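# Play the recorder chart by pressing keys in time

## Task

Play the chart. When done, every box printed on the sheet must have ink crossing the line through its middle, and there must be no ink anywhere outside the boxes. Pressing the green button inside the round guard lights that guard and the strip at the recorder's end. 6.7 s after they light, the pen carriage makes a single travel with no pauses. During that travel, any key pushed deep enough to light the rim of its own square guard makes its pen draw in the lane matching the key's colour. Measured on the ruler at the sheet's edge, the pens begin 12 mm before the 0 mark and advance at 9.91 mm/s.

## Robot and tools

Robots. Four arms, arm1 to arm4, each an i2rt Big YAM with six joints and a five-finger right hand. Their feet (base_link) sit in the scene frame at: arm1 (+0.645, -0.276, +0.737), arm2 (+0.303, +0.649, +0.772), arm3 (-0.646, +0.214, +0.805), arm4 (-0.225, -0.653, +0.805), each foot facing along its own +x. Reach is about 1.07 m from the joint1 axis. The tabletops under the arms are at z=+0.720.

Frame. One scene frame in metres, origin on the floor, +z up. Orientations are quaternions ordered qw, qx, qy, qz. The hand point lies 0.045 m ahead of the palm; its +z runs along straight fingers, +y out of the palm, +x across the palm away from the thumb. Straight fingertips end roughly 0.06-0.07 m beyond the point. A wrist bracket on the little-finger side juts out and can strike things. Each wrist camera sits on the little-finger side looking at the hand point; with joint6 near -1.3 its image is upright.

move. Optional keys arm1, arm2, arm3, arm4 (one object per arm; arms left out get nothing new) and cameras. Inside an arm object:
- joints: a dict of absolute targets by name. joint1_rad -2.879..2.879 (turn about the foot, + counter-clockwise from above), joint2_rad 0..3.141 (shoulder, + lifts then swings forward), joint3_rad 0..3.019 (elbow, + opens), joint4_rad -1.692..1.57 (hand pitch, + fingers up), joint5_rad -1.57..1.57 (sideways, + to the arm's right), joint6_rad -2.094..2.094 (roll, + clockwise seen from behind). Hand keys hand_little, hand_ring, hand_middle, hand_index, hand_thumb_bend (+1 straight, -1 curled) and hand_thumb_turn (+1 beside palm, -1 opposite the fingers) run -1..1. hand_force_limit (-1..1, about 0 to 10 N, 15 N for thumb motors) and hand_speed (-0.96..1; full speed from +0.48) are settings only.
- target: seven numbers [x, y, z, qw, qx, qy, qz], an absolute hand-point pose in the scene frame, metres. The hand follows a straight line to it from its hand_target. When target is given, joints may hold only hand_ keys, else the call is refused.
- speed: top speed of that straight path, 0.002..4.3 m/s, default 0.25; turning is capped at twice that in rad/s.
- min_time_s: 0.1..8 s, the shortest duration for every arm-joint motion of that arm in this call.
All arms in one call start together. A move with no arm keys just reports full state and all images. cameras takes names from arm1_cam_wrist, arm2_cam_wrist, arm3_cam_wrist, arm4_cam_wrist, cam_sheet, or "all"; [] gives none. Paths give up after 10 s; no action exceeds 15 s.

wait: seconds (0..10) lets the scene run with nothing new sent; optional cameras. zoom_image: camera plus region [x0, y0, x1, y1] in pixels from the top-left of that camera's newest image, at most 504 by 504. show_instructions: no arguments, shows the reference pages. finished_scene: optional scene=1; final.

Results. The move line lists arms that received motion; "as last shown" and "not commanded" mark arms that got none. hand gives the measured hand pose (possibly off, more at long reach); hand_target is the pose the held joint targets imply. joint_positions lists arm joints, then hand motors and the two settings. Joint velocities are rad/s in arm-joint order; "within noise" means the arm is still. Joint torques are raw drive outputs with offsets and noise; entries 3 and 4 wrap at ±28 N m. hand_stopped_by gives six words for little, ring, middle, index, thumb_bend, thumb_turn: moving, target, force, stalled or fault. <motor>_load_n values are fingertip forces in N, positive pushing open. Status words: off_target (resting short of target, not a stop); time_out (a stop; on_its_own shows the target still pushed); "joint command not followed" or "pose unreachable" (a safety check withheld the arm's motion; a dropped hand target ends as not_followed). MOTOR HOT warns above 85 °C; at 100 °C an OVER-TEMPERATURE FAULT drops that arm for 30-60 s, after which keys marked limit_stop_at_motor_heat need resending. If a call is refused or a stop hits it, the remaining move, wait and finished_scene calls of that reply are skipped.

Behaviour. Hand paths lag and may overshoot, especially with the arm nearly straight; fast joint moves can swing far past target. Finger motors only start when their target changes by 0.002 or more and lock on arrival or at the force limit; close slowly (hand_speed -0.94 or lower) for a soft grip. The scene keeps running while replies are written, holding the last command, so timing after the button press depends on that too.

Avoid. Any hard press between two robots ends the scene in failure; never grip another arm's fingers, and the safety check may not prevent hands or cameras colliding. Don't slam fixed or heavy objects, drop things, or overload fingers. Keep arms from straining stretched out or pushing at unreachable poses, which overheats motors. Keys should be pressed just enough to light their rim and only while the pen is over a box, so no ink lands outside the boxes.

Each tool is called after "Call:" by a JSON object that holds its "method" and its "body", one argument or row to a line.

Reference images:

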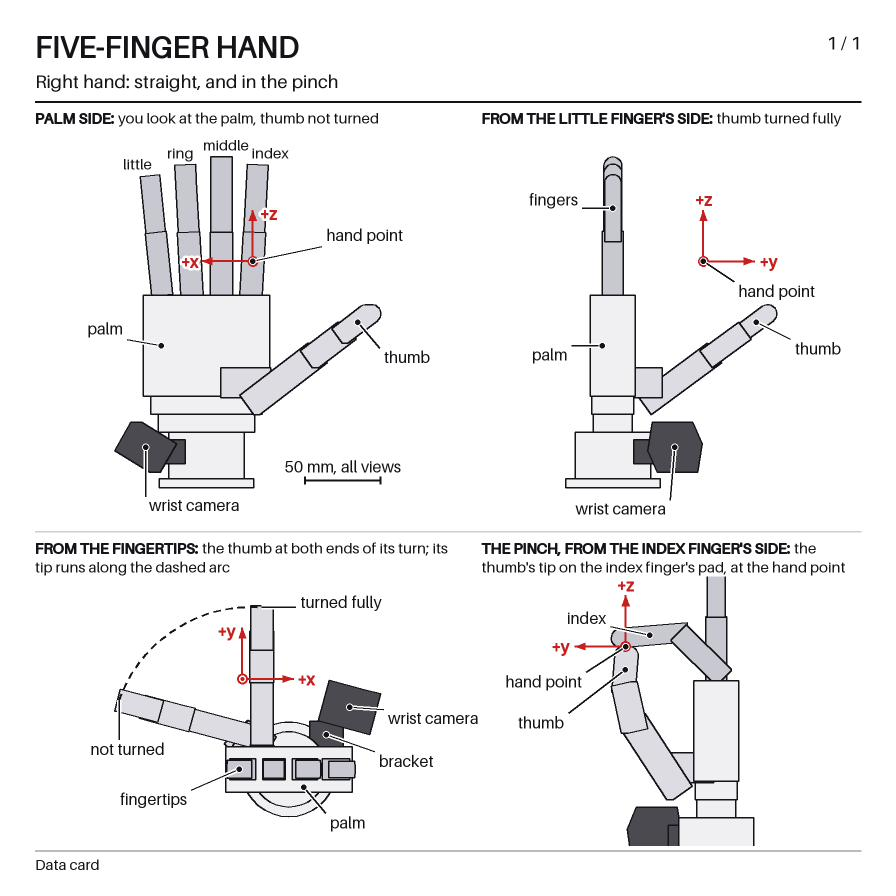

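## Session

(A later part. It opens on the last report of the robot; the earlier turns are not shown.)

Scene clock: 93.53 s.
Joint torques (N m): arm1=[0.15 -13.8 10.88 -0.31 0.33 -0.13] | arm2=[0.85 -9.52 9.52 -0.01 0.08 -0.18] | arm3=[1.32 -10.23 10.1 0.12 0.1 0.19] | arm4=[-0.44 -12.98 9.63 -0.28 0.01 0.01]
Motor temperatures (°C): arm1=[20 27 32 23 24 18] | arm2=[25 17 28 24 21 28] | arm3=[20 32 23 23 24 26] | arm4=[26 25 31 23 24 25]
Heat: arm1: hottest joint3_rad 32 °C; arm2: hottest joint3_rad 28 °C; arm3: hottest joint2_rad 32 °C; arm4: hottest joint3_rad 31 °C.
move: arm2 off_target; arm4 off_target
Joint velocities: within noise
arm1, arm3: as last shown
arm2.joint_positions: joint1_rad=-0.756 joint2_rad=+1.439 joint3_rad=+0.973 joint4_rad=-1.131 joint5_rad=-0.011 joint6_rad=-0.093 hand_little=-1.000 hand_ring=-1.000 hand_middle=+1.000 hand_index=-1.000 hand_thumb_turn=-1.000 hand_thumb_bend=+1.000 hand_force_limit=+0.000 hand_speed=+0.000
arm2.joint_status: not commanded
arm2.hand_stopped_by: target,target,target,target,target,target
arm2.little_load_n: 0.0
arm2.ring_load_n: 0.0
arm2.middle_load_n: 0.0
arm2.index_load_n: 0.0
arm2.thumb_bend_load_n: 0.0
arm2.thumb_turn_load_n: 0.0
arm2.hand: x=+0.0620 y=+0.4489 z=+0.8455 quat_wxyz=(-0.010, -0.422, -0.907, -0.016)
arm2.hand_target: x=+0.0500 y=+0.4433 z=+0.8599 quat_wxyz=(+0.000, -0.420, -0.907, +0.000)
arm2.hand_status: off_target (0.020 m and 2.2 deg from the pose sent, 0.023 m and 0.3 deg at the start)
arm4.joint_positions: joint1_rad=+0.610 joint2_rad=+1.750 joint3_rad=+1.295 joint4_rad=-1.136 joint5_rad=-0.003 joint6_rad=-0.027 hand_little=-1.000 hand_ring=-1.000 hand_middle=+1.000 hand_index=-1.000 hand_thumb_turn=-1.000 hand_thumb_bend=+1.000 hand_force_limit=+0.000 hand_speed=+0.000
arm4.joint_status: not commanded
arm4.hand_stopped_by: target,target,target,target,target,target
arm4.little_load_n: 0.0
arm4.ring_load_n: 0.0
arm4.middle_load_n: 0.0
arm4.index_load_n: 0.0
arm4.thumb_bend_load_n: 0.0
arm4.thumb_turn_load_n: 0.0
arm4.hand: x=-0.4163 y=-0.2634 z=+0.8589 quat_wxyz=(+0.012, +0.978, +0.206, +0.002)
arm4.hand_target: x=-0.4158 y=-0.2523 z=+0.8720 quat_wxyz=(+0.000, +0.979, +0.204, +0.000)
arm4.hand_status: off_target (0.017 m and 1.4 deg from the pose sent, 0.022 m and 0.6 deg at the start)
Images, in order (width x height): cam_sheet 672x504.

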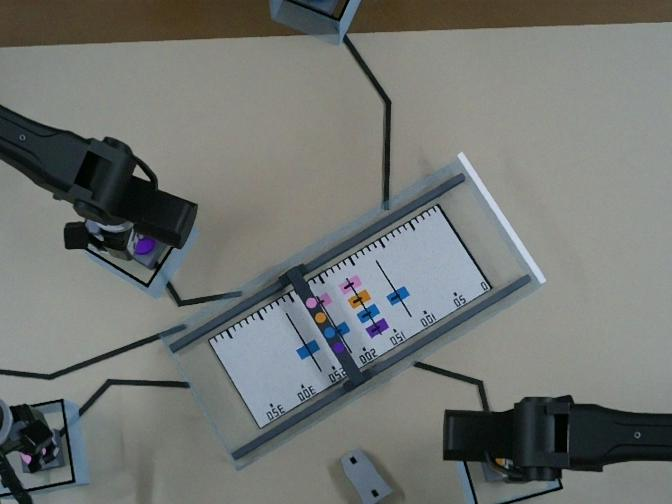

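Call:
{"method": "wait", "body": {
  "seconds": 1.7
}}

Call:
{"method": "move", "body": {
  "arm2": {"target":[0.0496,0.443,0.820,0,0.4202,0.9074,0],"speed":0.12}
}}

Call:
{"method": "wait", "body": {
  "seconds": 0.4
}}

Call:
{"method": "move", "body": {
  "arm2": {"target":[0.0496,0.443,0.885,0,0.4202,0.9074,0],"speed":0.12},
  "cameras": ["cam_sheet"]
}}

Call:
{"method": "wait", "body": {
  "seconds": 5,
  "cameras": ["cam_sheet"]
}}

Call:
{"method": "zoom_image", "body": {
  "camera": "cam_sheet",
  "region": [290, 260, 420, 370]
}}

Scene clock: 95.67 s.
Joint torques (N m): arm1=[0.15 -13.8 10.86 -0.29 0.33 -0.13] | arm2=[0.91 -9.52 9.54 -0.02 0.08 -0.18] | arm3=[1.44 -10.05 10.21 0.08 0.11 0.14] | arm4=[-0.32 -12.86 9.59 -0.34 0.04 0]
Motor temperatures (°C): arm1=[20 27 32 23 24 18] | arm2=[25 17 28 24 21 28] | arm3=[20 32 23 23 24 26] | arm4=[26 25 31 23 24 25]
Heat: arm1: hottest joint3_rad 32 °C; arm2: hottest joint3_rad 28 °C; arm3: hottest joint2_rad 32 °C; arm4: hottest joint3_rad 31 °C.
Joint velocities: within noise
arm1.joint_positions: joint1_rad=+0.232 joint2_rad=+1.546 joint3_rad=+1.183 joint4_rad=-1.232 joint5_rad=-0.015 joint6_rad=-0.077 hand_little=-1.000 hand_ring=-1.000 hand_middle=+1.000 hand_index=-1.000 hand_thumb_turn=-1.000 hand_thumb_bend=+1.000 hand_force_limit=+0.000 hand_speed=+0.000
arm1.joint_status: not commanded
arm1.hand_stopped_by: target,target,target,target,target,target
arm1.little_load_n: 0.0
arm1.ring_load_n: 0.0
arm1.middle_load_n: 0.0
arm1.index_load_n: -0.5
arm1.thumb_bend_load_n: 0.0
arm1.thumb_turn_load_n: 0.0
arm1.hand: x=+0.2745 y=-0.2775 z=+0.8436 quat_wxyz=(+0.012, +0.707, +0.707, +0.008)
arm1.hand_target: x=+0.2629 y=-0.2781 z=+0.8550 quat_wxyz=(+0.000, +0.702, +0.712, +0.000)
arm1.hand_status: not commanded
arm2.joint_positions: joint1_rad=-0.756 joint2_rad=+1.439 joint3_rad=+0.973 joint4_rad=-1.131 joint5_rad=-0.011 joint6_rad=-0.093 hand_little=-1.000 hand_ring=-1.000 hand_middle=+1.000 hand_index=-1.000 hand_thumb_turn=-1.000 hand_thumb_bend=+1.000 hand_force_limit=+0.000 hand_speed=+0.000
arm2.joint_status: not commanded
arm2.hand_stopped_by: target,target,target,target,target,target
arm2.little_load_n: 0.0
arm2.ring_load_n: 0.0
arm2.middle_load_n: 0.0
arm2.index_load_n: 0.0
arm2.thumb_bend_load_n: -0.5
arm2.thumb_turn_load_n: 0.0
arm2.hand: x=+0.0620 y=+0.4489 z=+0.8455 quat_wxyz=(-0.010, -0.422, -0.907, -0.016)
arm2.hand_target: x=+0.0500 y=+0.4433 z=+0.8599 quat_wxyz=(+0.000, -0.420, -0.907, +0.000)
arm2.hand_status: off_target (0.020 m and 2.2 deg from the pose sent, 0.023 m and 0.3 deg at the start)
arm3.joint_positions: joint1_rad=-0.150 joint2_rad=+1.610 joint3_rad=+1.068 joint4_rad=-1.051 joint5_rad=-0.002 joint6_rad=-0.047 hand_little=-1.000 hand_ring=-1.000 hand_middle=+1.000 hand_index=-1.000 hand_thumb_turn=-1.000 hand_thumb_bend=+1.000 hand_force_limit=+0.000 hand_speed=+0.000
arm3.joint_status: not commanded
arm3.hand_stopped_by: target,target,target,target,target,target
arm3.little_load_n: 0.0
arm3.ring_load_n: 0.0
arm3.middle_load_n: 0.0
arm3.index_load_n: 0.0
arm3.thumb_bend_load_n: 0.0
arm3.thumb_turn_load_n: 0.0
arm3.hand: x=-0.2991 y=+0.0986 z=+0.8478 quat_wxyz=(+0.005, +0.573, -0.820, -0.010)
arm3.hand_target: x=-0.2888 y=+0.0986 z=+0.8570 quat_wxyz=(+0.000, +0.572, -0.820, +0.000)
arm3.hand_status: not commanded
arm4.joint_positions: joint1_rad=+0.610 joint2_rad=+1.750 joint3_rad=+1.295 joint4_rad=-1.136 joint5_rad=-0.003 joint6_rad=-0.027 hand_little=-1.000 hand_ring=-1.000 hand_middle=+1.000 hand_index=-1.000 hand_thumb_turn=-1.000 hand_thumb_bend=+1.000 hand_force_limit=+0.000 hand_speed=+0.000
arm4.joint_status: not commanded
arm4.hand_stopped_by: target,target,target,target,target,target
arm4.little_load_n: 0.0
arm4.ring_load_n: 0.0
arm4.middle_load_n: 0.0
arm4.index_load_n: 0.0
arm4.thumb_bend_load_n: 0.0
arm4.thumb_turn_load_n: 0.0
arm4.hand: x=-0.4163 y=-0.2634 z=+0.8589 quat_wxyz=(+0.012, +0.978, +0.206, +0.002)
arm4.hand_target: x=-0.4158 y=-0.2523 z=+0.8720 quat_wxyz=(+0.000, +0.979, +0.204, +0.000)
arm4.hand_status: off_target (0.017 m and 1.4 deg from the pose sent, 0.022 m and 0.6 deg at the start)
wait: 1.70 s; at rest from the start
pictures: none

Scene clock: 96.63 s.
Joint torques (N m): arm1=[0.21 -13.86 10.88 -0.31 0.33 -0.13] | arm2=[0.91 -5.25 5.91 2.26 0.07 -0.18] | arm3=[1.26 -10.29 10.17 0.13 0.09 0.15] | arm4=[-0.26 -12.98 9.55 -0.32 0.04 0]
Motor temperatures (°C): arm1=[20 27 32 23 24 18] | arm2=[25 17 28 24 21 28] | arm3=[20 32 23 23 24 26] | arm4=[26 25 31 23 24 25]
Heat: arm1: hottest joint3_rad 32 °C; arm2: hottest joint3_rad 28 °C; arm3: hottest joint2_rad 32 °C; arm4: hottest joint3_rad 31 °C.
move: arm2 off_target
Joint velocities: within noise
arm1, arm3, arm4: as last shown
arm1.index_load_n: 0.0
arm2.joint_positions: joint1_rad=-0.756 joint2_rad=+1.443 joint3_rad=+0.962 joint4_rad=-1.074 joint5_rad=-0.011 joint6_rad=-0.093 hand_little=-1.000 hand_ring=-1.000 hand_middle=+0.999 hand_index=-1.000 hand_thumb_turn=-1.000 hand_thumb_bend=+1.000 hand_force_limit=+0.000 hand_speed=+0.000
arm2.joint_status: not commanded
arm2.hand_stopped_by: target,target,target,target,target,target
arm2.little_load_n: 0.0
arm2.ring_load_n: 0.0
arm2.middle_load_n: -4.0
arm2.index_load_n: 0.0
arm2.thumb_bend_load_n: -0.5
arm2.thumb_turn_load_n: 0.0
arm2.hand: x=+0.0539 y=+0.4433 z=+0.8375 quat_wxyz=(+0.000, -0.422, -0.907, +0.002)
arm2.hand_target: x=+0.0502 y=+0.4435 z=+0.8209 quat_wxyz=(+0.000, -0.420, -0.907, +0.000)
arm2.hand_status: off_target (0.018 m and 0.3 deg from the pose sent, 0.029 m and 2.1 deg at the start)
arm3.middle_load_n: 0.5
arm4.ring_load_n: 0.5
pictures: none

Scene clock: 97.03 s.
Joint torques (N m): arm1=[0.15 -13.8 10.86 -0.31 0.33 -0.13] | arm2=[0.85 -5.3 5.91 2.28 0.07 -0.18] | arm3=[0.91 -10.23 10.1 0.18 0.1 0.16] | arm4=[-0.15 -13.16 9.65 -0.46 0.04 0]
Motor temperatures (°C): arm1=[20 27 32 23 24 18] | arm2=[25 17 28 24 21 28] | arm3=[20 32 23 23 24 26] | arm4=[26 25 31 23 24 24]
Heat: arm1: hottest joint3_rad 32 °C; arm2: hottest joint3_rad 28 °C; arm3: hottest joint2_rad 32 °C; arm4: hottest joint3_rad 31 °C.
Joint velocities: within noise
arm1.joint_positions: joint1_rad=+0.232 joint2_rad=+1.546 joint3_rad=+1.183 joint4_rad=-1.232 joint5_rad=-0.015 joint6_rad=-0.077 hand_little=-1.000 hand_ring=-1.000 hand_middle=+1.000 hand_index=-1.000 hand_thumb_turn=-1.000 hand_thumb_bend=+1.000 hand_force_limit=+0.000 hand_speed=+0.000
arm1.joint_status: not commanded
arm1.hand_stopped_by: target,target,target,target,target,target
arm1.little_load_n: 0.0
arm1.ring_load_n: 0.0
arm1.middle_load_n: 0.0
arm1.index_load_n: 0.0
arm1.thumb_bend_load_n: 0.0
arm1.thumb_turn_load_n: 0.0
arm1.hand: x=+0.2745 y=-0.2775 z=+0.8436 quat_wxyz=(+0.012, +0.707, +0.707, +0.008)
arm1.hand_target: x=+0.2629 y=-0.2781 z=+0.8550 quat_wxyz=(+0.000, +0.702, +0.712, +0.000)
arm1.hand_status: not commanded
arm2.joint_positions: joint1_rad=-0.756 joint2_rad=+1.443 joint3_rad=+0.962 joint4_rad=-1.074 joint5_rad=-0.011 joint6_rad=-0.093 hand_little=-1.000 hand_ring=-1.000 hand_middle=+0.999 hand_index=-1.000 hand_thumb_turn=-1.000 hand_thumb_bend=+1.000 hand_force_limit=+0.000 hand_speed=+0.000
arm2.joint_status: not commanded
arm2.hand_stopped_by: target,target,target,target,target,target
arm2.little_load_n: 0.0
arm2.ring_load_n: 0.0
arm2.middle_load_n: -4.0
arm2.index_load_n: 0.0
arm2.thumb_bend_load_n: 0.0
arm2.thumb_turn_load_n: 0.0
arm2.hand: x=+0.0539 y=+0.4433 z=+0.8375 quat_wxyz=(+0.000, -0.422, -0.907, +0.002)
arm2.hand_target: x=+0.0502 y=+0.4435 z=+0.8209 quat_wxyz=(+0.000, -0.420, -0.907, +0.000)
arm2.hand_status: off_target (0.018 m and 0.3 deg from the pose sent, 0.029 m and 2.1 deg at the start)
arm3.joint_positions: joint1_rad=-0.150 joint2_rad=+1.610 joint3_rad=+1.068 joint4_rad=-1.051 joint5_rad=-0.002 joint6_rad=-0.047 hand_little=-1.000 hand_ring=-1.000 hand_middle=+1.000 hand_index=-1.000 hand_thumb_turn=-1.000 hand_thumb_bend=+1.000 hand_force_limit=+0.000 hand_speed=+0.000
arm3.joint_status: not commanded
arm3.hand_stopped_by: target,target,target,target,target,target
arm3.little_load_n: 0.0
arm3.ring_load_n: 0.0
arm3.middle_load_n: 0.0
arm3.index_load_n: 0.0
arm3.thumb_bend_load_n: 0.0
arm3.thumb_turn_load_n: 0.0
arm3.hand: x=-0.2991 y=+0.0986 z=+0.8478 quat_wxyz=(+0.005, +0.573, -0.820, -0.010)
arm3.hand_target: x=-0.2888 y=+0.0986 z=+0.8570 quat_wxyz=(+0.000, +0.572, -0.820, +0.000)
arm3.hand_status: not commanded
arm4.joint_positions: joint1_rad=+0.610 joint2_rad=+1.750 joint3_rad=+1.295 joint4_rad=-1.136 joint5_rad=-0.003 joint6_rad=-0.027 hand_little=-1.000 hand_ring=-1.000 hand_middle=+1.000 hand_index=-1.000 hand_thumb_turn=-1.000 hand_thumb_bend=+1.000 hand_force_limit=+0.000 hand_speed=+0.000
arm4.joint_status: not commanded
arm4.hand_stopped_by: target,target,target,target,target,target
arm4.little_load_n: 0.0
arm4.ring_load_n: 0.0
arm4.middle_load_n: 0.0
arm4.index_load_n: 0.0
arm4.thumb_bend_load_n: 0.0
arm4.thumb_turn_load_n: 0.0
arm4.hand: x=-0.4163 y=-0.2634 z=+0.8589 quat_wxyz=(+0.012, +0.978, +0.206, +0.002)
arm4.hand_target: x=-0.4158 y=-0.2523 z=+0.8720 quat_wxyz=(+0.000, +0.979, +0.204, +0.000)
arm4.hand_status: not commanded
wait: 0.40 s; at rest by 0.27 s
pictures: none

Scene clock: 98.27 s.
Joint torques (N m): arm1=[0.15 -13.8 10.86 -0.31 0.33 -0.13] | arm2=[0.79 -9.41 10.19 -0.02 0.08 -0.19] | arm3=[1.26 -10.17 10.18 0.08 0.14 0.16] | arm4=[-0.32 -13.27 9.62 -0.34 0.01 0.02]
Motor temperatures (°C): arm1=[20 27 32 23 24 18] | arm2=[25 17 28 24 21 28] | arm3=[20 32 24 23 24 26] | arm4=[26 25 31 23 24 24]
Heat: arm1: hottest joint3_rad 32 °C; arm2: hottest joint3_rad 28 °C; arm3: hottest joint2_rad 32 °C; arm4: hottest joint3_rad 31 °C.
move: arm2 off_target
Joint velocities: within noise
arm1, arm3, arm4: as last shown
arm2.joint_positions: joint1_rad=-0.756 joint2_rad=+1.412 joint3_rad=+1.010 joint4_rad=-1.201 joint5_rad=-0.011 joint6_rad=-0.093 hand_little=-1.000 hand_ring=-1.000 hand_middle=+1.000 hand_index=-1.000 hand_thumb_turn=-1.000 hand_thumb_bend=+1.000 hand_force_limit=+0.000 hand_speed=+0.000
arm2.joint_status: not commanded
arm2.hand_stopped_by: target,target,target,target,target,target
arm2.little_load_n: 0.0
arm2.ring_load_n: 0.5
arm2.middle_load_n: 0.0
arm2.index_load_n: 0.5
arm2.thumb_bend_load_n: 0.0
arm2.thumb_turn_load_n: 0.0
arm2.hand: x=+0.0635 y=+0.4497 z=+0.8682 quat_wxyz=(-0.012, -0.422, -0.906, -0.018)
arm2.hand_target: x=+0.0501 y=+0.4434 z=+0.8850 quat_wxyz=(+0.000, -0.420, -0.907, +0.000)
arm2.hand_status: off_target (0.023 m and 2.5 deg from the pose sent, 0.048 m and 0.3 deg at the start)
arm4.little_load_n: 0.5
Images, in order (width x height): cam_sheet 672x504.

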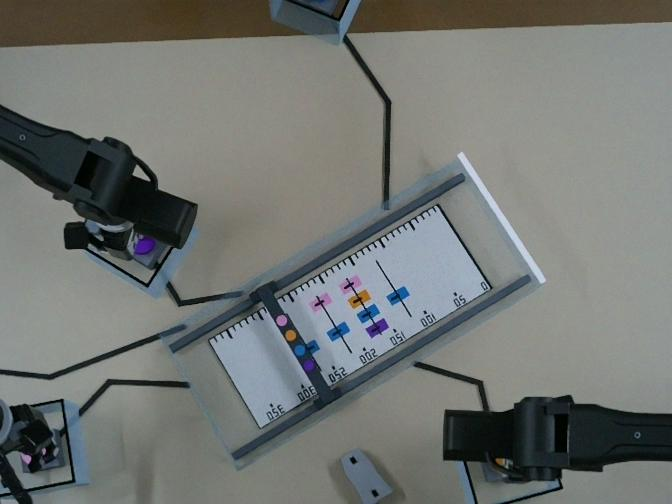

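Scene clock: 103.27 s.
Joint torques (N m): arm1=[0.15 -13.8 10.86 -0.31 0.33 -0.13] | arm2=[0.79 -9.41 10.21 -0.03 0.08 -0.18] | arm3=[1.2 -10.29 10.07 0.12 0.07 0.16] | arm4=[-0.67 -13.16 9.69 -0.39 0.03 0]
Motor temperatures (°C): arm1=[20 27 32 23 24 18] | arm2=[25 17 29 24 21 28] | arm3=[20 32 24 23 24 26] | arm4=[26 25 31 23 24 24]
Heat: arm1: hottest joint3_rad 32 °C; arm2: hottest joint3_rad 29 °C; arm3: hottest joint2_rad 32 °C; arm4: hottest joint3_rad 31 °C.
Joint velocities: within noise
arm1.joint_positions: joint1_rad=+0.232 joint2_rad=+1.546 joint3_rad=+1.183 joint4_rad=-1.232 joint5_rad=-0.015 joint6_rad=-0.077 hand_little=-1.000 hand_ring=-1.000 hand_middle=+1.000 hand_index=-1.000 hand_thumb_turn=-1.000 hand_thumb_bend=+1.000 hand_force_limit=+0.000 hand_speed=+0.000
arm1.joint_status: not commanded
arm1.hand_stopped_by: target,target,target,target,target,target
arm1.little_load_n: 0.0
arm1.ring_load_n: 0.5
arm1.middle_load_n: 0.0
arm1.index_load_n: 0.0
arm1.thumb_bend_load_n: 0.0
arm1.thumb_turn_load_n: 0.0
arm1.hand: x=+0.2745 y=-0.2775 z=+0.8436 quat_wxyz=(+0.012, +0.707, +0.707, +0.008)
arm1.hand_target: x=+0.2629 y=-0.2781 z=+0.8550 quat_wxyz=(+0.000, +0.702, +0.712, +0.000)
arm1.hand_status: not commanded
arm2.joint_positions: joint1_rad=-0.756 joint2_rad=+1.412 joint3_rad=+1.010 joint4_rad=-1.201 joint5_rad=-0.011 joint6_rad=-0.093 hand_little=-1.000 hand_ring=-1.000 hand_middle=+1.000 hand_index=-1.000 hand_thumb_turn=-1.000 hand_thumb_bend=+1.000 hand_force_limit=+0.000 hand_speed=+0.000
arm2.joint_status: not commanded
arm2.hand_stopped_by: target,target,target,target,target,target
arm2.little_load_n: 0.0
arm2.ring_load_n: 0.0
arm2.middle_load_n: 0.0
arm2.index_load_n: 0.0
arm2.thumb_bend_load_n: 0.0
arm2.thumb_turn_load_n: 0.0
arm2.hand: x=+0.0635 y=+0.4497 z=+0.8682 quat_wxyz=(-0.012, -0.422, -0.906, -0.018)
arm2.hand_target: x=+0.0501 y=+0.4434 z=+0.8850 quat_wxyz=(+0.000, -0.420, -0.907, +0.000)
arm2.hand_status: off_target (0.023 m and 2.5 deg from the pose sent, 0.048 m and 0.3 deg at the start)
arm3.joint_positions: joint1_rad=-0.150 joint2_rad=+1.610 joint3_rad=+1.068 joint4_rad=-1.051 joint5_rad=-0.002 joint6_rad=-0.047 hand_little=-1.000 hand_ring=-1.000 hand_middle=+1.000 hand_index=-1.000 hand_thumb_turn=-1.000 hand_thumb_bend=+1.000 hand_force_limit=+0.000 hand_speed=+0.000
arm3.joint_status: not commanded
arm3.hand_stopped_by: target,target,target,target,target,target
arm3.little_load_n: 0.5
arm3.ring_load_n: 0.0
arm3.middle_load_n: 0.0
arm3.index_load_n: 0.0
arm3.thumb_bend_load_n: 0.0
arm3.thumb_turn_load_n: 0.0
arm3.hand: x=-0.2991 y=+0.0986 z=+0.8478 quat_wxyz=(+0.005, +0.573, -0.820, -0.010)
arm3.hand_target: x=-0.2888 y=+0.0986 z=+0.8570 quat_wxyz=(+0.000, +0.572, -0.820, +0.000)
arm3.hand_status: not commanded
arm4.joint_positions: joint1_rad=+0.610 joint2_rad=+1.750 joint3_rad=+1.295 joint4_rad=-1.136 joint5_rad=-0.003 joint6_rad=-0.027 hand_little=-1.000 hand_ring=-1.000 hand_middle=+1.000 hand_index=-1.000 hand_thumb_turn=-1.000 hand_thumb_bend=+1.000 hand_force_limit=+0.000 hand_speed=+0.000
arm4.joint_status: not commanded
arm4.hand_stopped_by: target,target,target,target,target,target
arm4.little_load_n: 0.0
arm4.ring_load_n: 0.0
arm4.middle_load_n: 0.0
arm4.index_load_n: 0.0
arm4.thumb_bend_load_n: 0.0
arm4.thumb_turn_load_n: 0.0
arm4.hand: x=-0.4163 y=-0.2634 z=+0.8589 quat_wxyz=(+0.012, +0.978, +0.206, +0.002)
arm4.hand_target: x=-0.4158 y=-0.2523 z=+0.8720 quat_wxyz=(+0.000, +0.979, +0.204, +0.000)
arm4.hand_status: not commanded
wait: 5.00 s; at rest by 0.27 s
Images, in order (width x height): cam_sheet 672x504.

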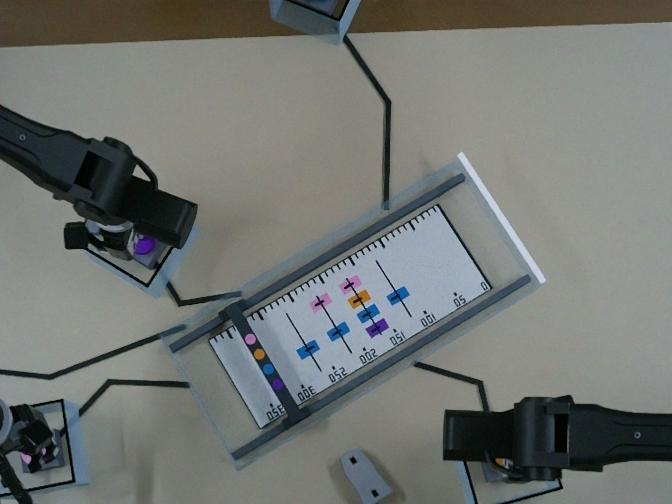

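Scaled by 3.877 from the camera's image (finer frame: 960x720).

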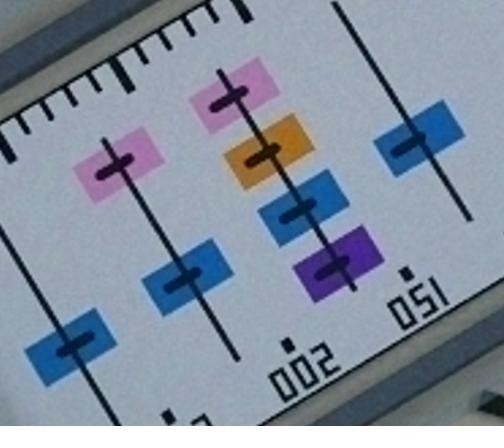

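Call:
{"method": "move", "body": {
  "arm1": {"target":[0.2625,-0.278,0.92,0,0.7022,0.712,0],"speed":0.1},
  "arm2": {"target":[0.0496,0.443,0.92,0,0.4202,0.9074,0],"speed":0.1},
  "arm3": {"target":[-0.2885,0.0985,0.92,0,0.5721,-0.8202,0],"speed":0.1},
  "arm4": {"target":[-0.416,-0.252,0.93,0,0.9789,0.2045,0],"speed":0.1}
}}

Call:
{"method": "wait", "body": {
  "seconds": 2.5,
  "cameras": ["cam_sheet"]
}}

Call:
{"method": "zoom_image", "body": {
  "camera": "cam_sheet",
  "region": [150, 200, 420, 470]
}}

Scene clock: 105.03 s.
Joint torques (N m): arm1=[0.03 -14.33 11.78 -0.31 0.33 -0.13] | arm2=[0.79 -9.64 10.71 -0.03 0.08 -0.19] | arm3=[1.32 -10.05 11.64 0.16 0.13 0.16] | arm4=[-0.56 -13.74 11.08 -0.29 0.05 0]
Motor temperatures (°C): arm1=[20 27 32 23 24 18] | arm2=[24 17 29 24 21 28] | arm3=[20 32 24 23 24 26] | arm4=[26 25 31 23 24 24]
Heat: arm1: hottest joint3_rad 32 °C; arm2: hottest joint3_rad 29 °C; arm3: hottest joint2_rad 32 °C; arm4: hottest joint3_rad 31 °C.
move: arm1 off_target; arm2 off_target; arm3 off_target; arm4 off_target
Joint velocities: within noise
arm1.joint_positions: joint1_rad=+0.232 joint2_rad=+1.511 joint3_rad=+1.304 joint4_rad=-1.402 joint5_rad=-0.015 joint6_rad=-0.079 hand_little=-1.000 hand_ring=-1.000 hand_middle=+1.000 hand_index=-1.000 hand_thumb_turn=-1.000 hand_thumb_bend=+1.000 hand_force_limit=+0.000 hand_speed=+0.000
arm1.joint_status: not commanded
arm1.hand_stopped_by: target,target,target,target,target,target
arm1.little_load_n: 0.0
arm1.ring_load_n: 0.0
arm1.middle_load_n: 0.0
arm1.index_load_n: 0.0
arm1.thumb_bend_load_n: -0.5
arm1.thumb_turn_load_n: 0.0
arm1.hand: x=+0.2743 y=-0.2780 z=+0.9038 quat_wxyz=(+0.017, +0.707, +0.707, +0.012)
arm1.hand_target: x=+0.2632 y=-0.2781 z=+0.9199 quat_wxyz=(+0.000, +0.702, +0.712, +0.000)
arm1.hand_status: off_target (0.020 m and 2.5 deg from the pose sent, 0.077 m and 1.8 deg at the start)
arm2.joint_positions: joint1_rad=-0.756 joint2_rad=+1.386 joint3_rad=+1.072 joint4_rad=-1.297 joint5_rad=-0.011 joint6_rad=-0.093 hand_little=-1.000 hand_ring=-1.000 hand_middle=+1.000 hand_index=-1.000 hand_thumb_turn=-1.000 hand_thumb_bend=+1.000 hand_force_limit=+0.000 hand_speed=+0.000
arm2.joint_status: not commanded
arm2.hand_stopped_by: target,target,target,target,target,target
arm2.little_load_n: 0.0
arm2.ring_load_n: 0.0
arm2.middle_load_n: 0.0
arm2.index_load_n: 0.0
arm2.thumb_bend_load_n: 0.0
arm2.thumb_turn_load_n: 0.0
arm2.hand: x=+0.0634 y=+0.4493 z=+0.9005 quat_wxyz=(-0.014, -0.422, -0.906, -0.022)
arm2.hand_target: x=+0.0503 y=+0.4435 z=+0.9198 quat_wxyz=(+0.000, -0.420, -0.907, +0.000)
arm2.hand_status: off_target (0.025 m and 3.0 deg from the pose sent, 0.054 m and 2.6 deg at the start)
arm3.joint_positions: joint1_rad=-0.150 joint2_rad=+1.543 joint3_rad=+1.155 joint4_rad=-1.218 joint5_rad=-0.002 joint6_rad=-0.047 hand_little=-1.000 hand_ring=-1.000 hand_middle=+1.000 hand_index=-1.000 hand_thumb_turn=-1.000 hand_thumb_bend=+1.000 hand_force_limit=+0.000 hand_speed=+0.000
arm3.joint_status: not commanded
arm3.hand_stopped_by: target,target,target,target,target,target
arm3.little_load_n: 0.0
arm3.ring_load_n: 0.0
arm3.middle_load_n: 0.0
arm3.index_load_n: 0.0
arm3.thumb_bend_load_n: 0.0
arm3.thumb_turn_load_n: 0.0
arm3.hand: x=-0.3015 y=+0.0996 z=+0.9063 quat_wxyz=(+0.008, +0.573, -0.820, -0.015)
arm3.hand_target: x=-0.2889 y=+0.0986 z=+0.9199 quat_wxyz=(+0.000, +0.572, -0.820, +0.000)
arm3.hand_status: off_target (0.019 m and 2.0 deg from the pose sent, 0.073 m and 1.2 deg at the start)
arm4.joint_positions: joint1_rad=+0.610 joint2_rad=+1.706 joint3_rad=+1.374 joint4_rad=-1.284 joint5_rad=-0.003 joint6_rad=-0.027 hand_little=-1.000 hand_ring=-1.000 hand_middle=+1.000 hand_index=-1.000 hand_thumb_turn=-1.000 hand_thumb_bend=+1.000 hand_force_limit=+0.000 hand_speed=+0.000
arm4.joint_status: not commanded
arm4.hand_stopped_by: target,target,target,target,target,target
arm4.little_load_n: 0.0
arm4.ring_load_n: 0.0
arm4.middle_load_n: 0.0
arm4.index_load_n: 0.0
arm4.thumb_bend_load_n: 0.0
arm4.thumb_turn_load_n: 0.0
arm4.hand: x=-0.4149 y=-0.2673 z=+0.9096 quat_wxyz=(+0.024, +0.978, +0.206, +0.004)
arm4.hand_target: x=-0.4157 y=-0.2527 z=+0.9300 quat_wxyz=(+0.000, +0.979, +0.204, +0.000)
arm4.hand_status: off_target (0.026 m and 2.8 deg from the pose sent, 0.072 m and 1.4 deg at the start)
pictures: none

Scene clock: 107.53 s.
Joint torques (N m): arm1=[0.03 -14.33 11.78 -0.34 0.33 -0.13] | arm2=[0.73 -9.64 10.71 -0.03 0.08 -0.19] | arm3=[1.44 -9.58 11.51 0.18 0.1 0.15] | arm4=[-0.26 -13.16 10.92 -0.21 0.05 -0.02]
Motor temperatures (°C): arm1=[20 27 32 23 24 18] | arm2=[24 17 29 24 21 28] | arm3=[20 32 24 23 24 26] | arm4=[26 25 31 23 24 24]
Heat: arm1: hottest joint3_rad 32 °C; arm2: hottest joint3_rad 29 °C; arm3: hottest joint2_rad 32 °C; arm4: hottest joint3_rad 31 °C.
Joint velocities: within noise
arm1.joint_positions: joint1_rad=+0.232 joint2_rad=+1.511 joint3_rad=+1.304 joint4_rad=-1.402 joint5_rad=-0.015 joint6_rad=-0.079 hand_little=-1.000 hand_ring=-1.000 hand_middle=+1.000 hand_index=-1.000 hand_thumb_turn=-1.000 hand_thumb_bend=+1.000 hand_force_limit=+0.000 hand_speed=+0.000
arm1.joint_status: not commanded
arm1.hand_stopped_by: target,target,target,target,target,target
arm1.little_load_n: 0.0
arm1.ring_load_n: 0.0
arm1.middle_load_n: 0.0
arm1.index_load_n: 0.0
arm1.thumb_bend_load_n: 0.0
arm1.thumb_turn_load_n: 0.0
arm1.hand: x=+0.2743 y=-0.2780 z=+0.9038 quat_wxyz=(+0.017, +0.707, +0.707, +0.012)
arm1.hand_target: x=+0.2632 y=-0.2781 z=+0.9199 quat_wxyz=(+0.000, +0.702, +0.712, +0.000)
arm1.hand_status: off_target (0.020 m and 2.5 deg from the pose sent, 0.077 m and 1.8 deg at the start)
arm2.joint_positions: joint1_rad=-0.756 joint2_rad=+1.386 joint3_rad=+1.072 joint4_rad=-1.297 joint5_rad=-0.011 joint6_rad=-0.093 hand_little=-1.000 hand_ring=-1.000 hand_middle=+1.000 hand_index=-1.000 hand_thumb_turn=-1.000 hand_thumb_bend=+1.000 hand_force_limit=+0.000 hand_speed=+0.000
arm2.joint_status: not commanded
arm2.hand_stopped_by: target,target,target,target,target,target
arm2.little_load_n: 0.0
arm2.ring_load_n: 0.0
arm2.middle_load_n: 0.0
arm2.index_load_n: 0.0
arm2.thumb_bend_load_n: 0.0
arm2.thumb_turn_load_n: 0.0
arm2.hand: x=+0.0634 y=+0.4493 z=+0.9005 quat_wxyz=(-0.014, -0.422, -0.906, -0.022)
arm2.hand_target: x=+0.0503 y=+0.4435 z=+0.9198 quat_wxyz=(+0.000, -0.420, -0.907, +0.000)
arm2.hand_status: off_target (0.025 m and 3.0 deg from the pose sent, 0.054 m and 2.6 deg at the start)
arm3.joint_positions: joint1_rad=-0.150 joint2_rad=+1.543 joint3_rad=+1.155 joint4_rad=-1.218 joint5_rad=-0.002 joint6_rad=-0.047 hand_little=-1.000 hand_ring=-1.000 hand_middle=+1.000 hand_index=-1.000 hand_thumb_turn=-1.000 hand_thumb_bend=+1.000 hand_force_limit=+0.000 hand_speed=+0.000
arm3.joint_status: not commanded
arm3.hand_stopped_by: target,target,target,target,target,target
arm3.little_load_n: 0.0
arm3.ring_load_n: 0.0
arm3.middle_load_n: 0.0
arm3.index_load_n: 0.0
arm3.thumb_bend_load_n: 0.0
arm3.thumb_turn_load_n: 0.0
arm3.hand: x=-0.3015 y=+0.0996 z=+0.9063 quat_wxyz=(+0.008, +0.573, -0.820, -0.015)
arm3.hand_target: x=-0.2889 y=+0.0986 z=+0.9199 quat_wxyz=(+0.000, +0.572, -0.820, +0.000)
arm3.hand_status: off_target (0.019 m and 2.0 deg from the pose sent, 0.073 m and 1.2 deg at the start)
arm4.joint_positions: joint1_rad=+0.610 joint2_rad=+1.706 joint3_rad=+1.374 joint4_rad=-1.284 joint5_rad=-0.003 joint6_rad=-0.027 hand_little=-1.000 hand_ring=-1.000 hand_middle=+1.000 hand_index=-1.000 hand_thumb_turn=-1.000 hand_thumb_bend=+1.000 hand_force_limit=+0.000 hand_speed=+0.000
arm4.joint_status: not commanded
arm4.hand_stopped_by: target,target,target,target,target,target
arm4.little_load_n: 0.0
arm4.ring_load_n: 0.5
arm4.middle_load_n: 0.0
arm4.index_load_n: 0.0
arm4.thumb_bend_load_n: 0.0
arm4.thumb_turn_load_n: 0.5
arm4.hand: x=-0.4149 y=-0.2673 z=+0.9096 quat_wxyz=(+0.024, +0.978, +0.206, +0.004)
arm4.hand_target: x=-0.4157 y=-0.2527 z=+0.9300 quat_wxyz=(+0.000, +0.979, +0.204, +0.000)
arm4.hand_status: off_target (0.026 m and 2.8 deg from the pose sent, 0.072 m and 1.4 deg at the start)
wait: 2.50 s; at rest by 0.27 s
Images, in order (width x height): cam_sheet 672x504.

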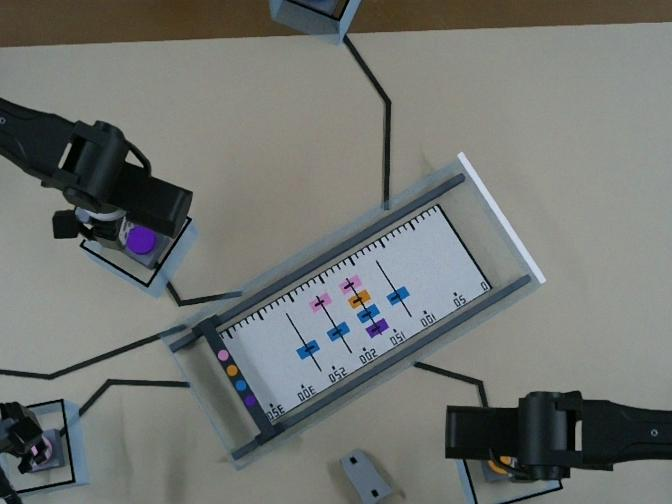

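Scaled by 1.867 from the camera's image (finer frame: 960x720).

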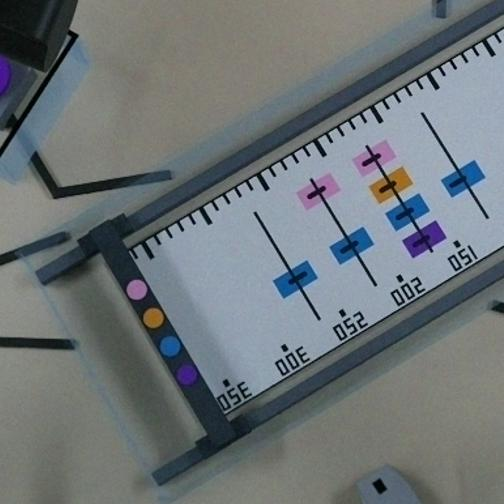

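Call:
{"method": "wait", "body": {
  "seconds": 1.5,
  "cameras": ["cam_sheet"]
}}

Scene clock: 109.23 s.
Joint torques (N m): arm1=[0.03 -14.33 11.78 -0.34 0.33 -0.13] | arm2=[0.79 -9.58 10.71 -0.02 0.09 -0.19] | arm3=[1.32 -10.11 11.64 0.16 0.11 0.13] | arm4=[-0.67 -13.8 10.97 -0.31 0.07 0.01]
Motor temperatures (°C): arm1=[20 27 32 23 24 18] | arm2=[24 17 29 24 21 28] | arm3=[20 32 24 23 24 26] | arm4=[26 25 31 23 24 24]
Heat: arm1: hottest joint3_rad 32 °C; arm2: hottest joint3_rad 29 °C; arm3: hottest joint2_rad 32 °C; arm4: hottest joint3_rad 31 °C.
Joint velocities: within noise
arm1.joint_positions: joint1_rad=+0.232 joint2_rad=+1.511 joint3_rad=+1.304 joint4_rad=-1.402 joint5_rad=-0.015 joint6_rad=-0.079 hand_little=-1.000 hand_ring=-1.000 hand_middle=+1.000 hand_index=-1.000 hand_thumb_turn=-1.000 hand_thumb_bend=+1.000 hand_force_limit=+0.000 hand_speed=+0.000
arm1.joint_status: not commanded
arm1.hand_stopped_by: target,target,target,target,target,target
arm1.little_load_n: 0.0
arm1.ring_load_n: 0.0
arm1.middle_load_n: 0.0
arm1.index_load_n: 0.0
arm1.thumb_bend_load_n: 0.0
arm1.thumb_turn_load_n: 0.0
arm1.hand: x=+0.2743 y=-0.2780 z=+0.9038 quat_wxyz=(+0.017, +0.707, +0.707, +0.012)
arm1.hand_target: x=+0.2632 y=-0.2781 z=+0.9199 quat_wxyz=(+0.000, +0.702, +0.712, +0.000)
arm1.hand_status: off_target (0.020 m and 2.5 deg from the pose sent, 0.077 m and 1.8 deg at the start)
arm2.joint_positions: joint1_rad=-0.756 joint2_rad=+1.386 joint3_rad=+1.072 joint4_rad=-1.297 joint5_rad=-0.011 joint6_rad=-0.093 hand_little=-1.000 hand_ring=-1.000 hand_middle=+1.000 hand_index=-1.000 hand_thumb_turn=-1.000 hand_thumb_bend=+1.000 hand_force_limit=+0.000 hand_speed=+0.000
arm2.joint_status: not commanded
arm2.hand_stopped_by: target,target,target,target,target,target
arm2.little_load_n: 0.0
arm2.ring_load_n: 0.0
arm2.middle_load_n: 0.0
arm2.index_load_n: 0.0
arm2.thumb_bend_load_n: 0.0
arm2.thumb_turn_load_n: 0.0
arm2.hand: x=+0.0634 y=+0.4493 z=+0.9005 quat_wxyz=(-0.014, -0.422, -0.906, -0.022)
arm2.hand_target: x=+0.0503 y=+0.4435 z=+0.9198 quat_wxyz=(+0.000, -0.420, -0.907, +0.000)
arm2.hand_status: off_target (0.025 m and 3.0 deg from the pose sent, 0.054 m and 2.6 deg at the start)
arm3.joint_positions: joint1_rad=-0.150 joint2_rad=+1.543 joint3_rad=+1.155 joint4_rad=-1.218 joint5_rad=-0.002 joint6_rad=-0.047 hand_little=-1.000 hand_ring=-1.000 hand_middle=+1.000 hand_index=-1.000 hand_thumb_turn=-1.000 hand_thumb_bend=+1.000 hand_force_limit=+0.000 hand_speed=+0.000
arm3.joint_status: not commanded
arm3.hand_stopped_by: target,target,target,target,target,target
arm3.little_load_n: 0.0
arm3.ring_load_n: 0.0
arm3.middle_load_n: 0.0
arm3.index_load_n: 0.0
arm3.thumb_bend_load_n: 0.0
arm3.thumb_turn_load_n: 0.0
arm3.hand: x=-0.3015 y=+0.0996 z=+0.9063 quat_wxyz=(+0.008, +0.573, -0.820, -0.015)
arm3.hand_target: x=-0.2889 y=+0.0986 z=+0.9199 quat_wxyz=(+0.000, +0.572, -0.820, +0.000)
arm3.hand_status: off_target (0.019 m and 2.0 deg from the pose sent, 0.073 m and 1.2 deg at the start)
arm4.joint_positions: joint1_rad=+0.610 joint2_rad=+1.706 joint3_rad=+1.374 joint4_rad=-1.284 joint5_rad=-0.003 joint6_rad=-0.027 hand_little=-1.000 hand_ring=-1.000 hand_middle=+1.000 hand_index=-1.000 hand_thumb_turn=-1.000 hand_thumb_bend=+1.000 hand_force_limit=+0.000 hand_speed=+0.000
arm4.joint_status: not commanded
arm4.hand_stopped_by: target,target,target,target,target,target
arm4.little_load_n: 0.0
arm4.ring_load_n: 0.0
arm4.middle_load_n: 0.0
arm4.index_load_n: 0.0
arm4.thumb_bend_load_n: 0.0
arm4.thumb_turn_load_n: 0.0
arm4.hand: x=-0.4149 y=-0.2673 z=+0.9096 quat_wxyz=(+0.024, +0.978, +0.206, +0.004)
arm4.hand_target: x=-0.4157 y=-0.2527 z=+0.9300 quat_wxyz=(+0.000, +0.979, +0.204, +0.000)
arm4.hand_status: off_target (0.026 m and 2.8 deg from the pose sent, 0.072 m and 1.4 deg at the start)
wait: 1.50 s; at rest by 0.07 s
Images, in order (width x height): cam_sheet 672x504.

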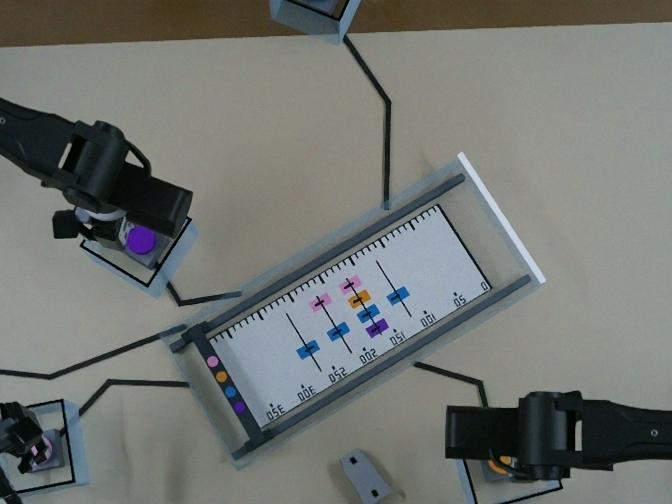

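Call:
{"method": "wait", "body": {
  "seconds": 2,
  "cameras": ["cam_sheet"]
}}

Scene clock: 111.37 s.
Joint torques (N m): arm1=[-0.03 -14.39 11.78 -0.34 0.33 -0.13] | arm2=[0.85 -9.58 10.71 -0.02 0.08 -0.2] | arm3=[1.2 -10.4 11.59 0.24 0.1 0.17] | arm4=[-0.15 -13.68 10.93 -0.27 0.06 0.03]
Motor temperatures (°C): arm1=[20 27 32 23 24 18] | arm2=[24 17 29 24 21 28] | arm3=[20 32 24 23 24 26] | arm4=[26 25 31 23 24 24]
Heat: arm1: hottest joint3_rad 32 °C; arm2: hottest joint3_rad 29 °C; arm3: hottest joint2_rad 32 °C; arm4: hottest joint3_rad 31 °C.
Joint velocities: within noise
arm1.joint_positions: joint1_rad=+0.232 joint2_rad=+1.511 joint3_rad=+1.304 joint4_rad=-1.402 joint5_rad=-0.015 joint6_rad=-0.079 hand_little=-1.000 hand_ring=-1.000 hand_middle=+1.000 hand_index=-1.000 hand_thumb_turn=-1.000 hand_thumb_bend=+1.000 hand_force_limit=+0.000 hand_speed=+0.000
arm1.joint_status: not commanded
arm1.hand_stopped_by: target,target,target,target,target,target
arm1.little_load_n: 0.0
arm1.ring_load_n: 0.0
arm1.middle_load_n: 0.0
arm1.index_load_n: 0.5
arm1.thumb_bend_load_n: 0.0
arm1.thumb_turn_load_n: 0.0
arm1.hand: x=+0.2743 y=-0.2780 z=+0.9038 quat_wxyz=(+0.017, +0.707, +0.707, +0.012)
arm1.hand_target: x=+0.2632 y=-0.2781 z=+0.9199 quat_wxyz=(+0.000, +0.702, +0.712, +0.000)
arm1.hand_status: off_target (0.020 m and 2.5 deg from the pose sent, 0.077 m and 1.8 deg at the start)
arm2.joint_positions: joint1_rad=-0.756 joint2_rad=+1.386 joint3_rad=+1.072 joint4_rad=-1.297 joint5_rad=-0.011 joint6_rad=-0.093 hand_little=-1.000 hand_ring=-1.000 hand_middle=+1.000 hand_index=-1.000 hand_thumb_turn=-1.000 hand_thumb_bend=+1.000 hand_force_limit=+0.000 hand_speed=+0.000
arm2.joint_status: not commanded
arm2.hand_stopped_by: target,target,target,target,target,target
arm2.little_load_n: 0.0
arm2.ring_load_n: 0.0
arm2.middle_load_n: 0.0
arm2.index_load_n: 0.0
arm2.thumb_bend_load_n: 0.0
arm2.thumb_turn_load_n: 0.0
arm2.hand: x=+0.0634 y=+0.4493 z=+0.9005 quat_wxyz=(-0.014, -0.422, -0.906, -0.022)
arm2.hand_target: x=+0.0503 y=+0.4435 z=+0.9198 quat_wxyz=(+0.000, -0.420, -0.907, +0.000)
arm2.hand_status: off_target (0.025 m and 3.0 deg from the pose sent, 0.054 m and 2.6 deg at the start)
arm3.joint_positions: joint1_rad=-0.150 joint2_rad=+1.543 joint3_rad=+1.155 joint4_rad=-1.218 joint5_rad=-0.002 joint6_rad=-0.047 hand_little=-1.000 hand_ring=-1.000 hand_middle=+1.000 hand_index=-1.000 hand_thumb_turn=-1.000 hand_thumb_bend=+1.000 hand_force_limit=+0.000 hand_speed=+0.000
arm3.joint_status: not commanded
arm3.hand_stopped_by: target,target,target,target,target,target
arm3.little_load_n: 0.0
arm3.ring_load_n: 0.0
arm3.middle_load_n: 0.0
arm3.index_load_n: 0.0
arm3.thumb_bend_load_n: 0.0
arm3.thumb_turn_load_n: 0.0
arm3.hand: x=-0.3015 y=+0.0996 z=+0.9063 quat_wxyz=(+0.008, +0.573, -0.820, -0.015)
arm3.hand_target: x=-0.2889 y=+0.0986 z=+0.9199 quat_wxyz=(+0.000, +0.572, -0.820, +0.000)
arm3.hand_status: off_target (0.019 m and 2.0 deg from the pose sent, 0.073 m and 1.2 deg at the start)
arm4.joint_positions: joint1_rad=+0.610 joint2_rad=+1.706 joint3_rad=+1.374 joint4_rad=-1.284 joint5_rad=-0.003 joint6_rad=-0.027 hand_little=-1.000 hand_ring=-1.000 hand_middle=+1.000 hand_index=-1.000 hand_thumb_turn=-1.000 hand_thumb_bend=+1.000 hand_force_limit=+0.000 hand_speed=+0.000
arm4.joint_status: not commanded
arm4.hand_stopped_by: target,target,target,target,target,target
arm4.little_load_n: 0.0
arm4.ring_load_n: 0.0
arm4.middle_load_n: 0.0
arm4.index_load_n: 0.0
arm4.thumb_bend_load_n: 0.0
arm4.thumb_turn_load_n: 0.0
arm4.hand: x=-0.4149 y=-0.2673 z=+0.9096 quat_wxyz=(+0.024, +0.978, +0.206, +0.004)
arm4.hand_target: x=-0.4157 y=-0.2527 z=+0.9300 quat_wxyz=(+0.000, +0.979, +0.204, +0.000)
arm4.hand_status: off_target (0.026 m and 2.8 deg from the pose sent, 0.072 m and 1.4 deg at the start)
wait: 2.00 s; at rest by 0.13 s
Images, in order (width x height): cam_sheet 672x504.

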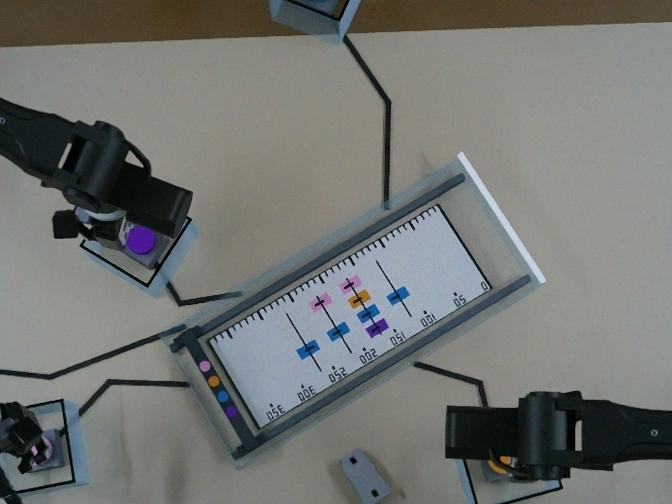

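Call:
{"method": "finished_scene", "body": {

}}

The scene is finished: the task was done.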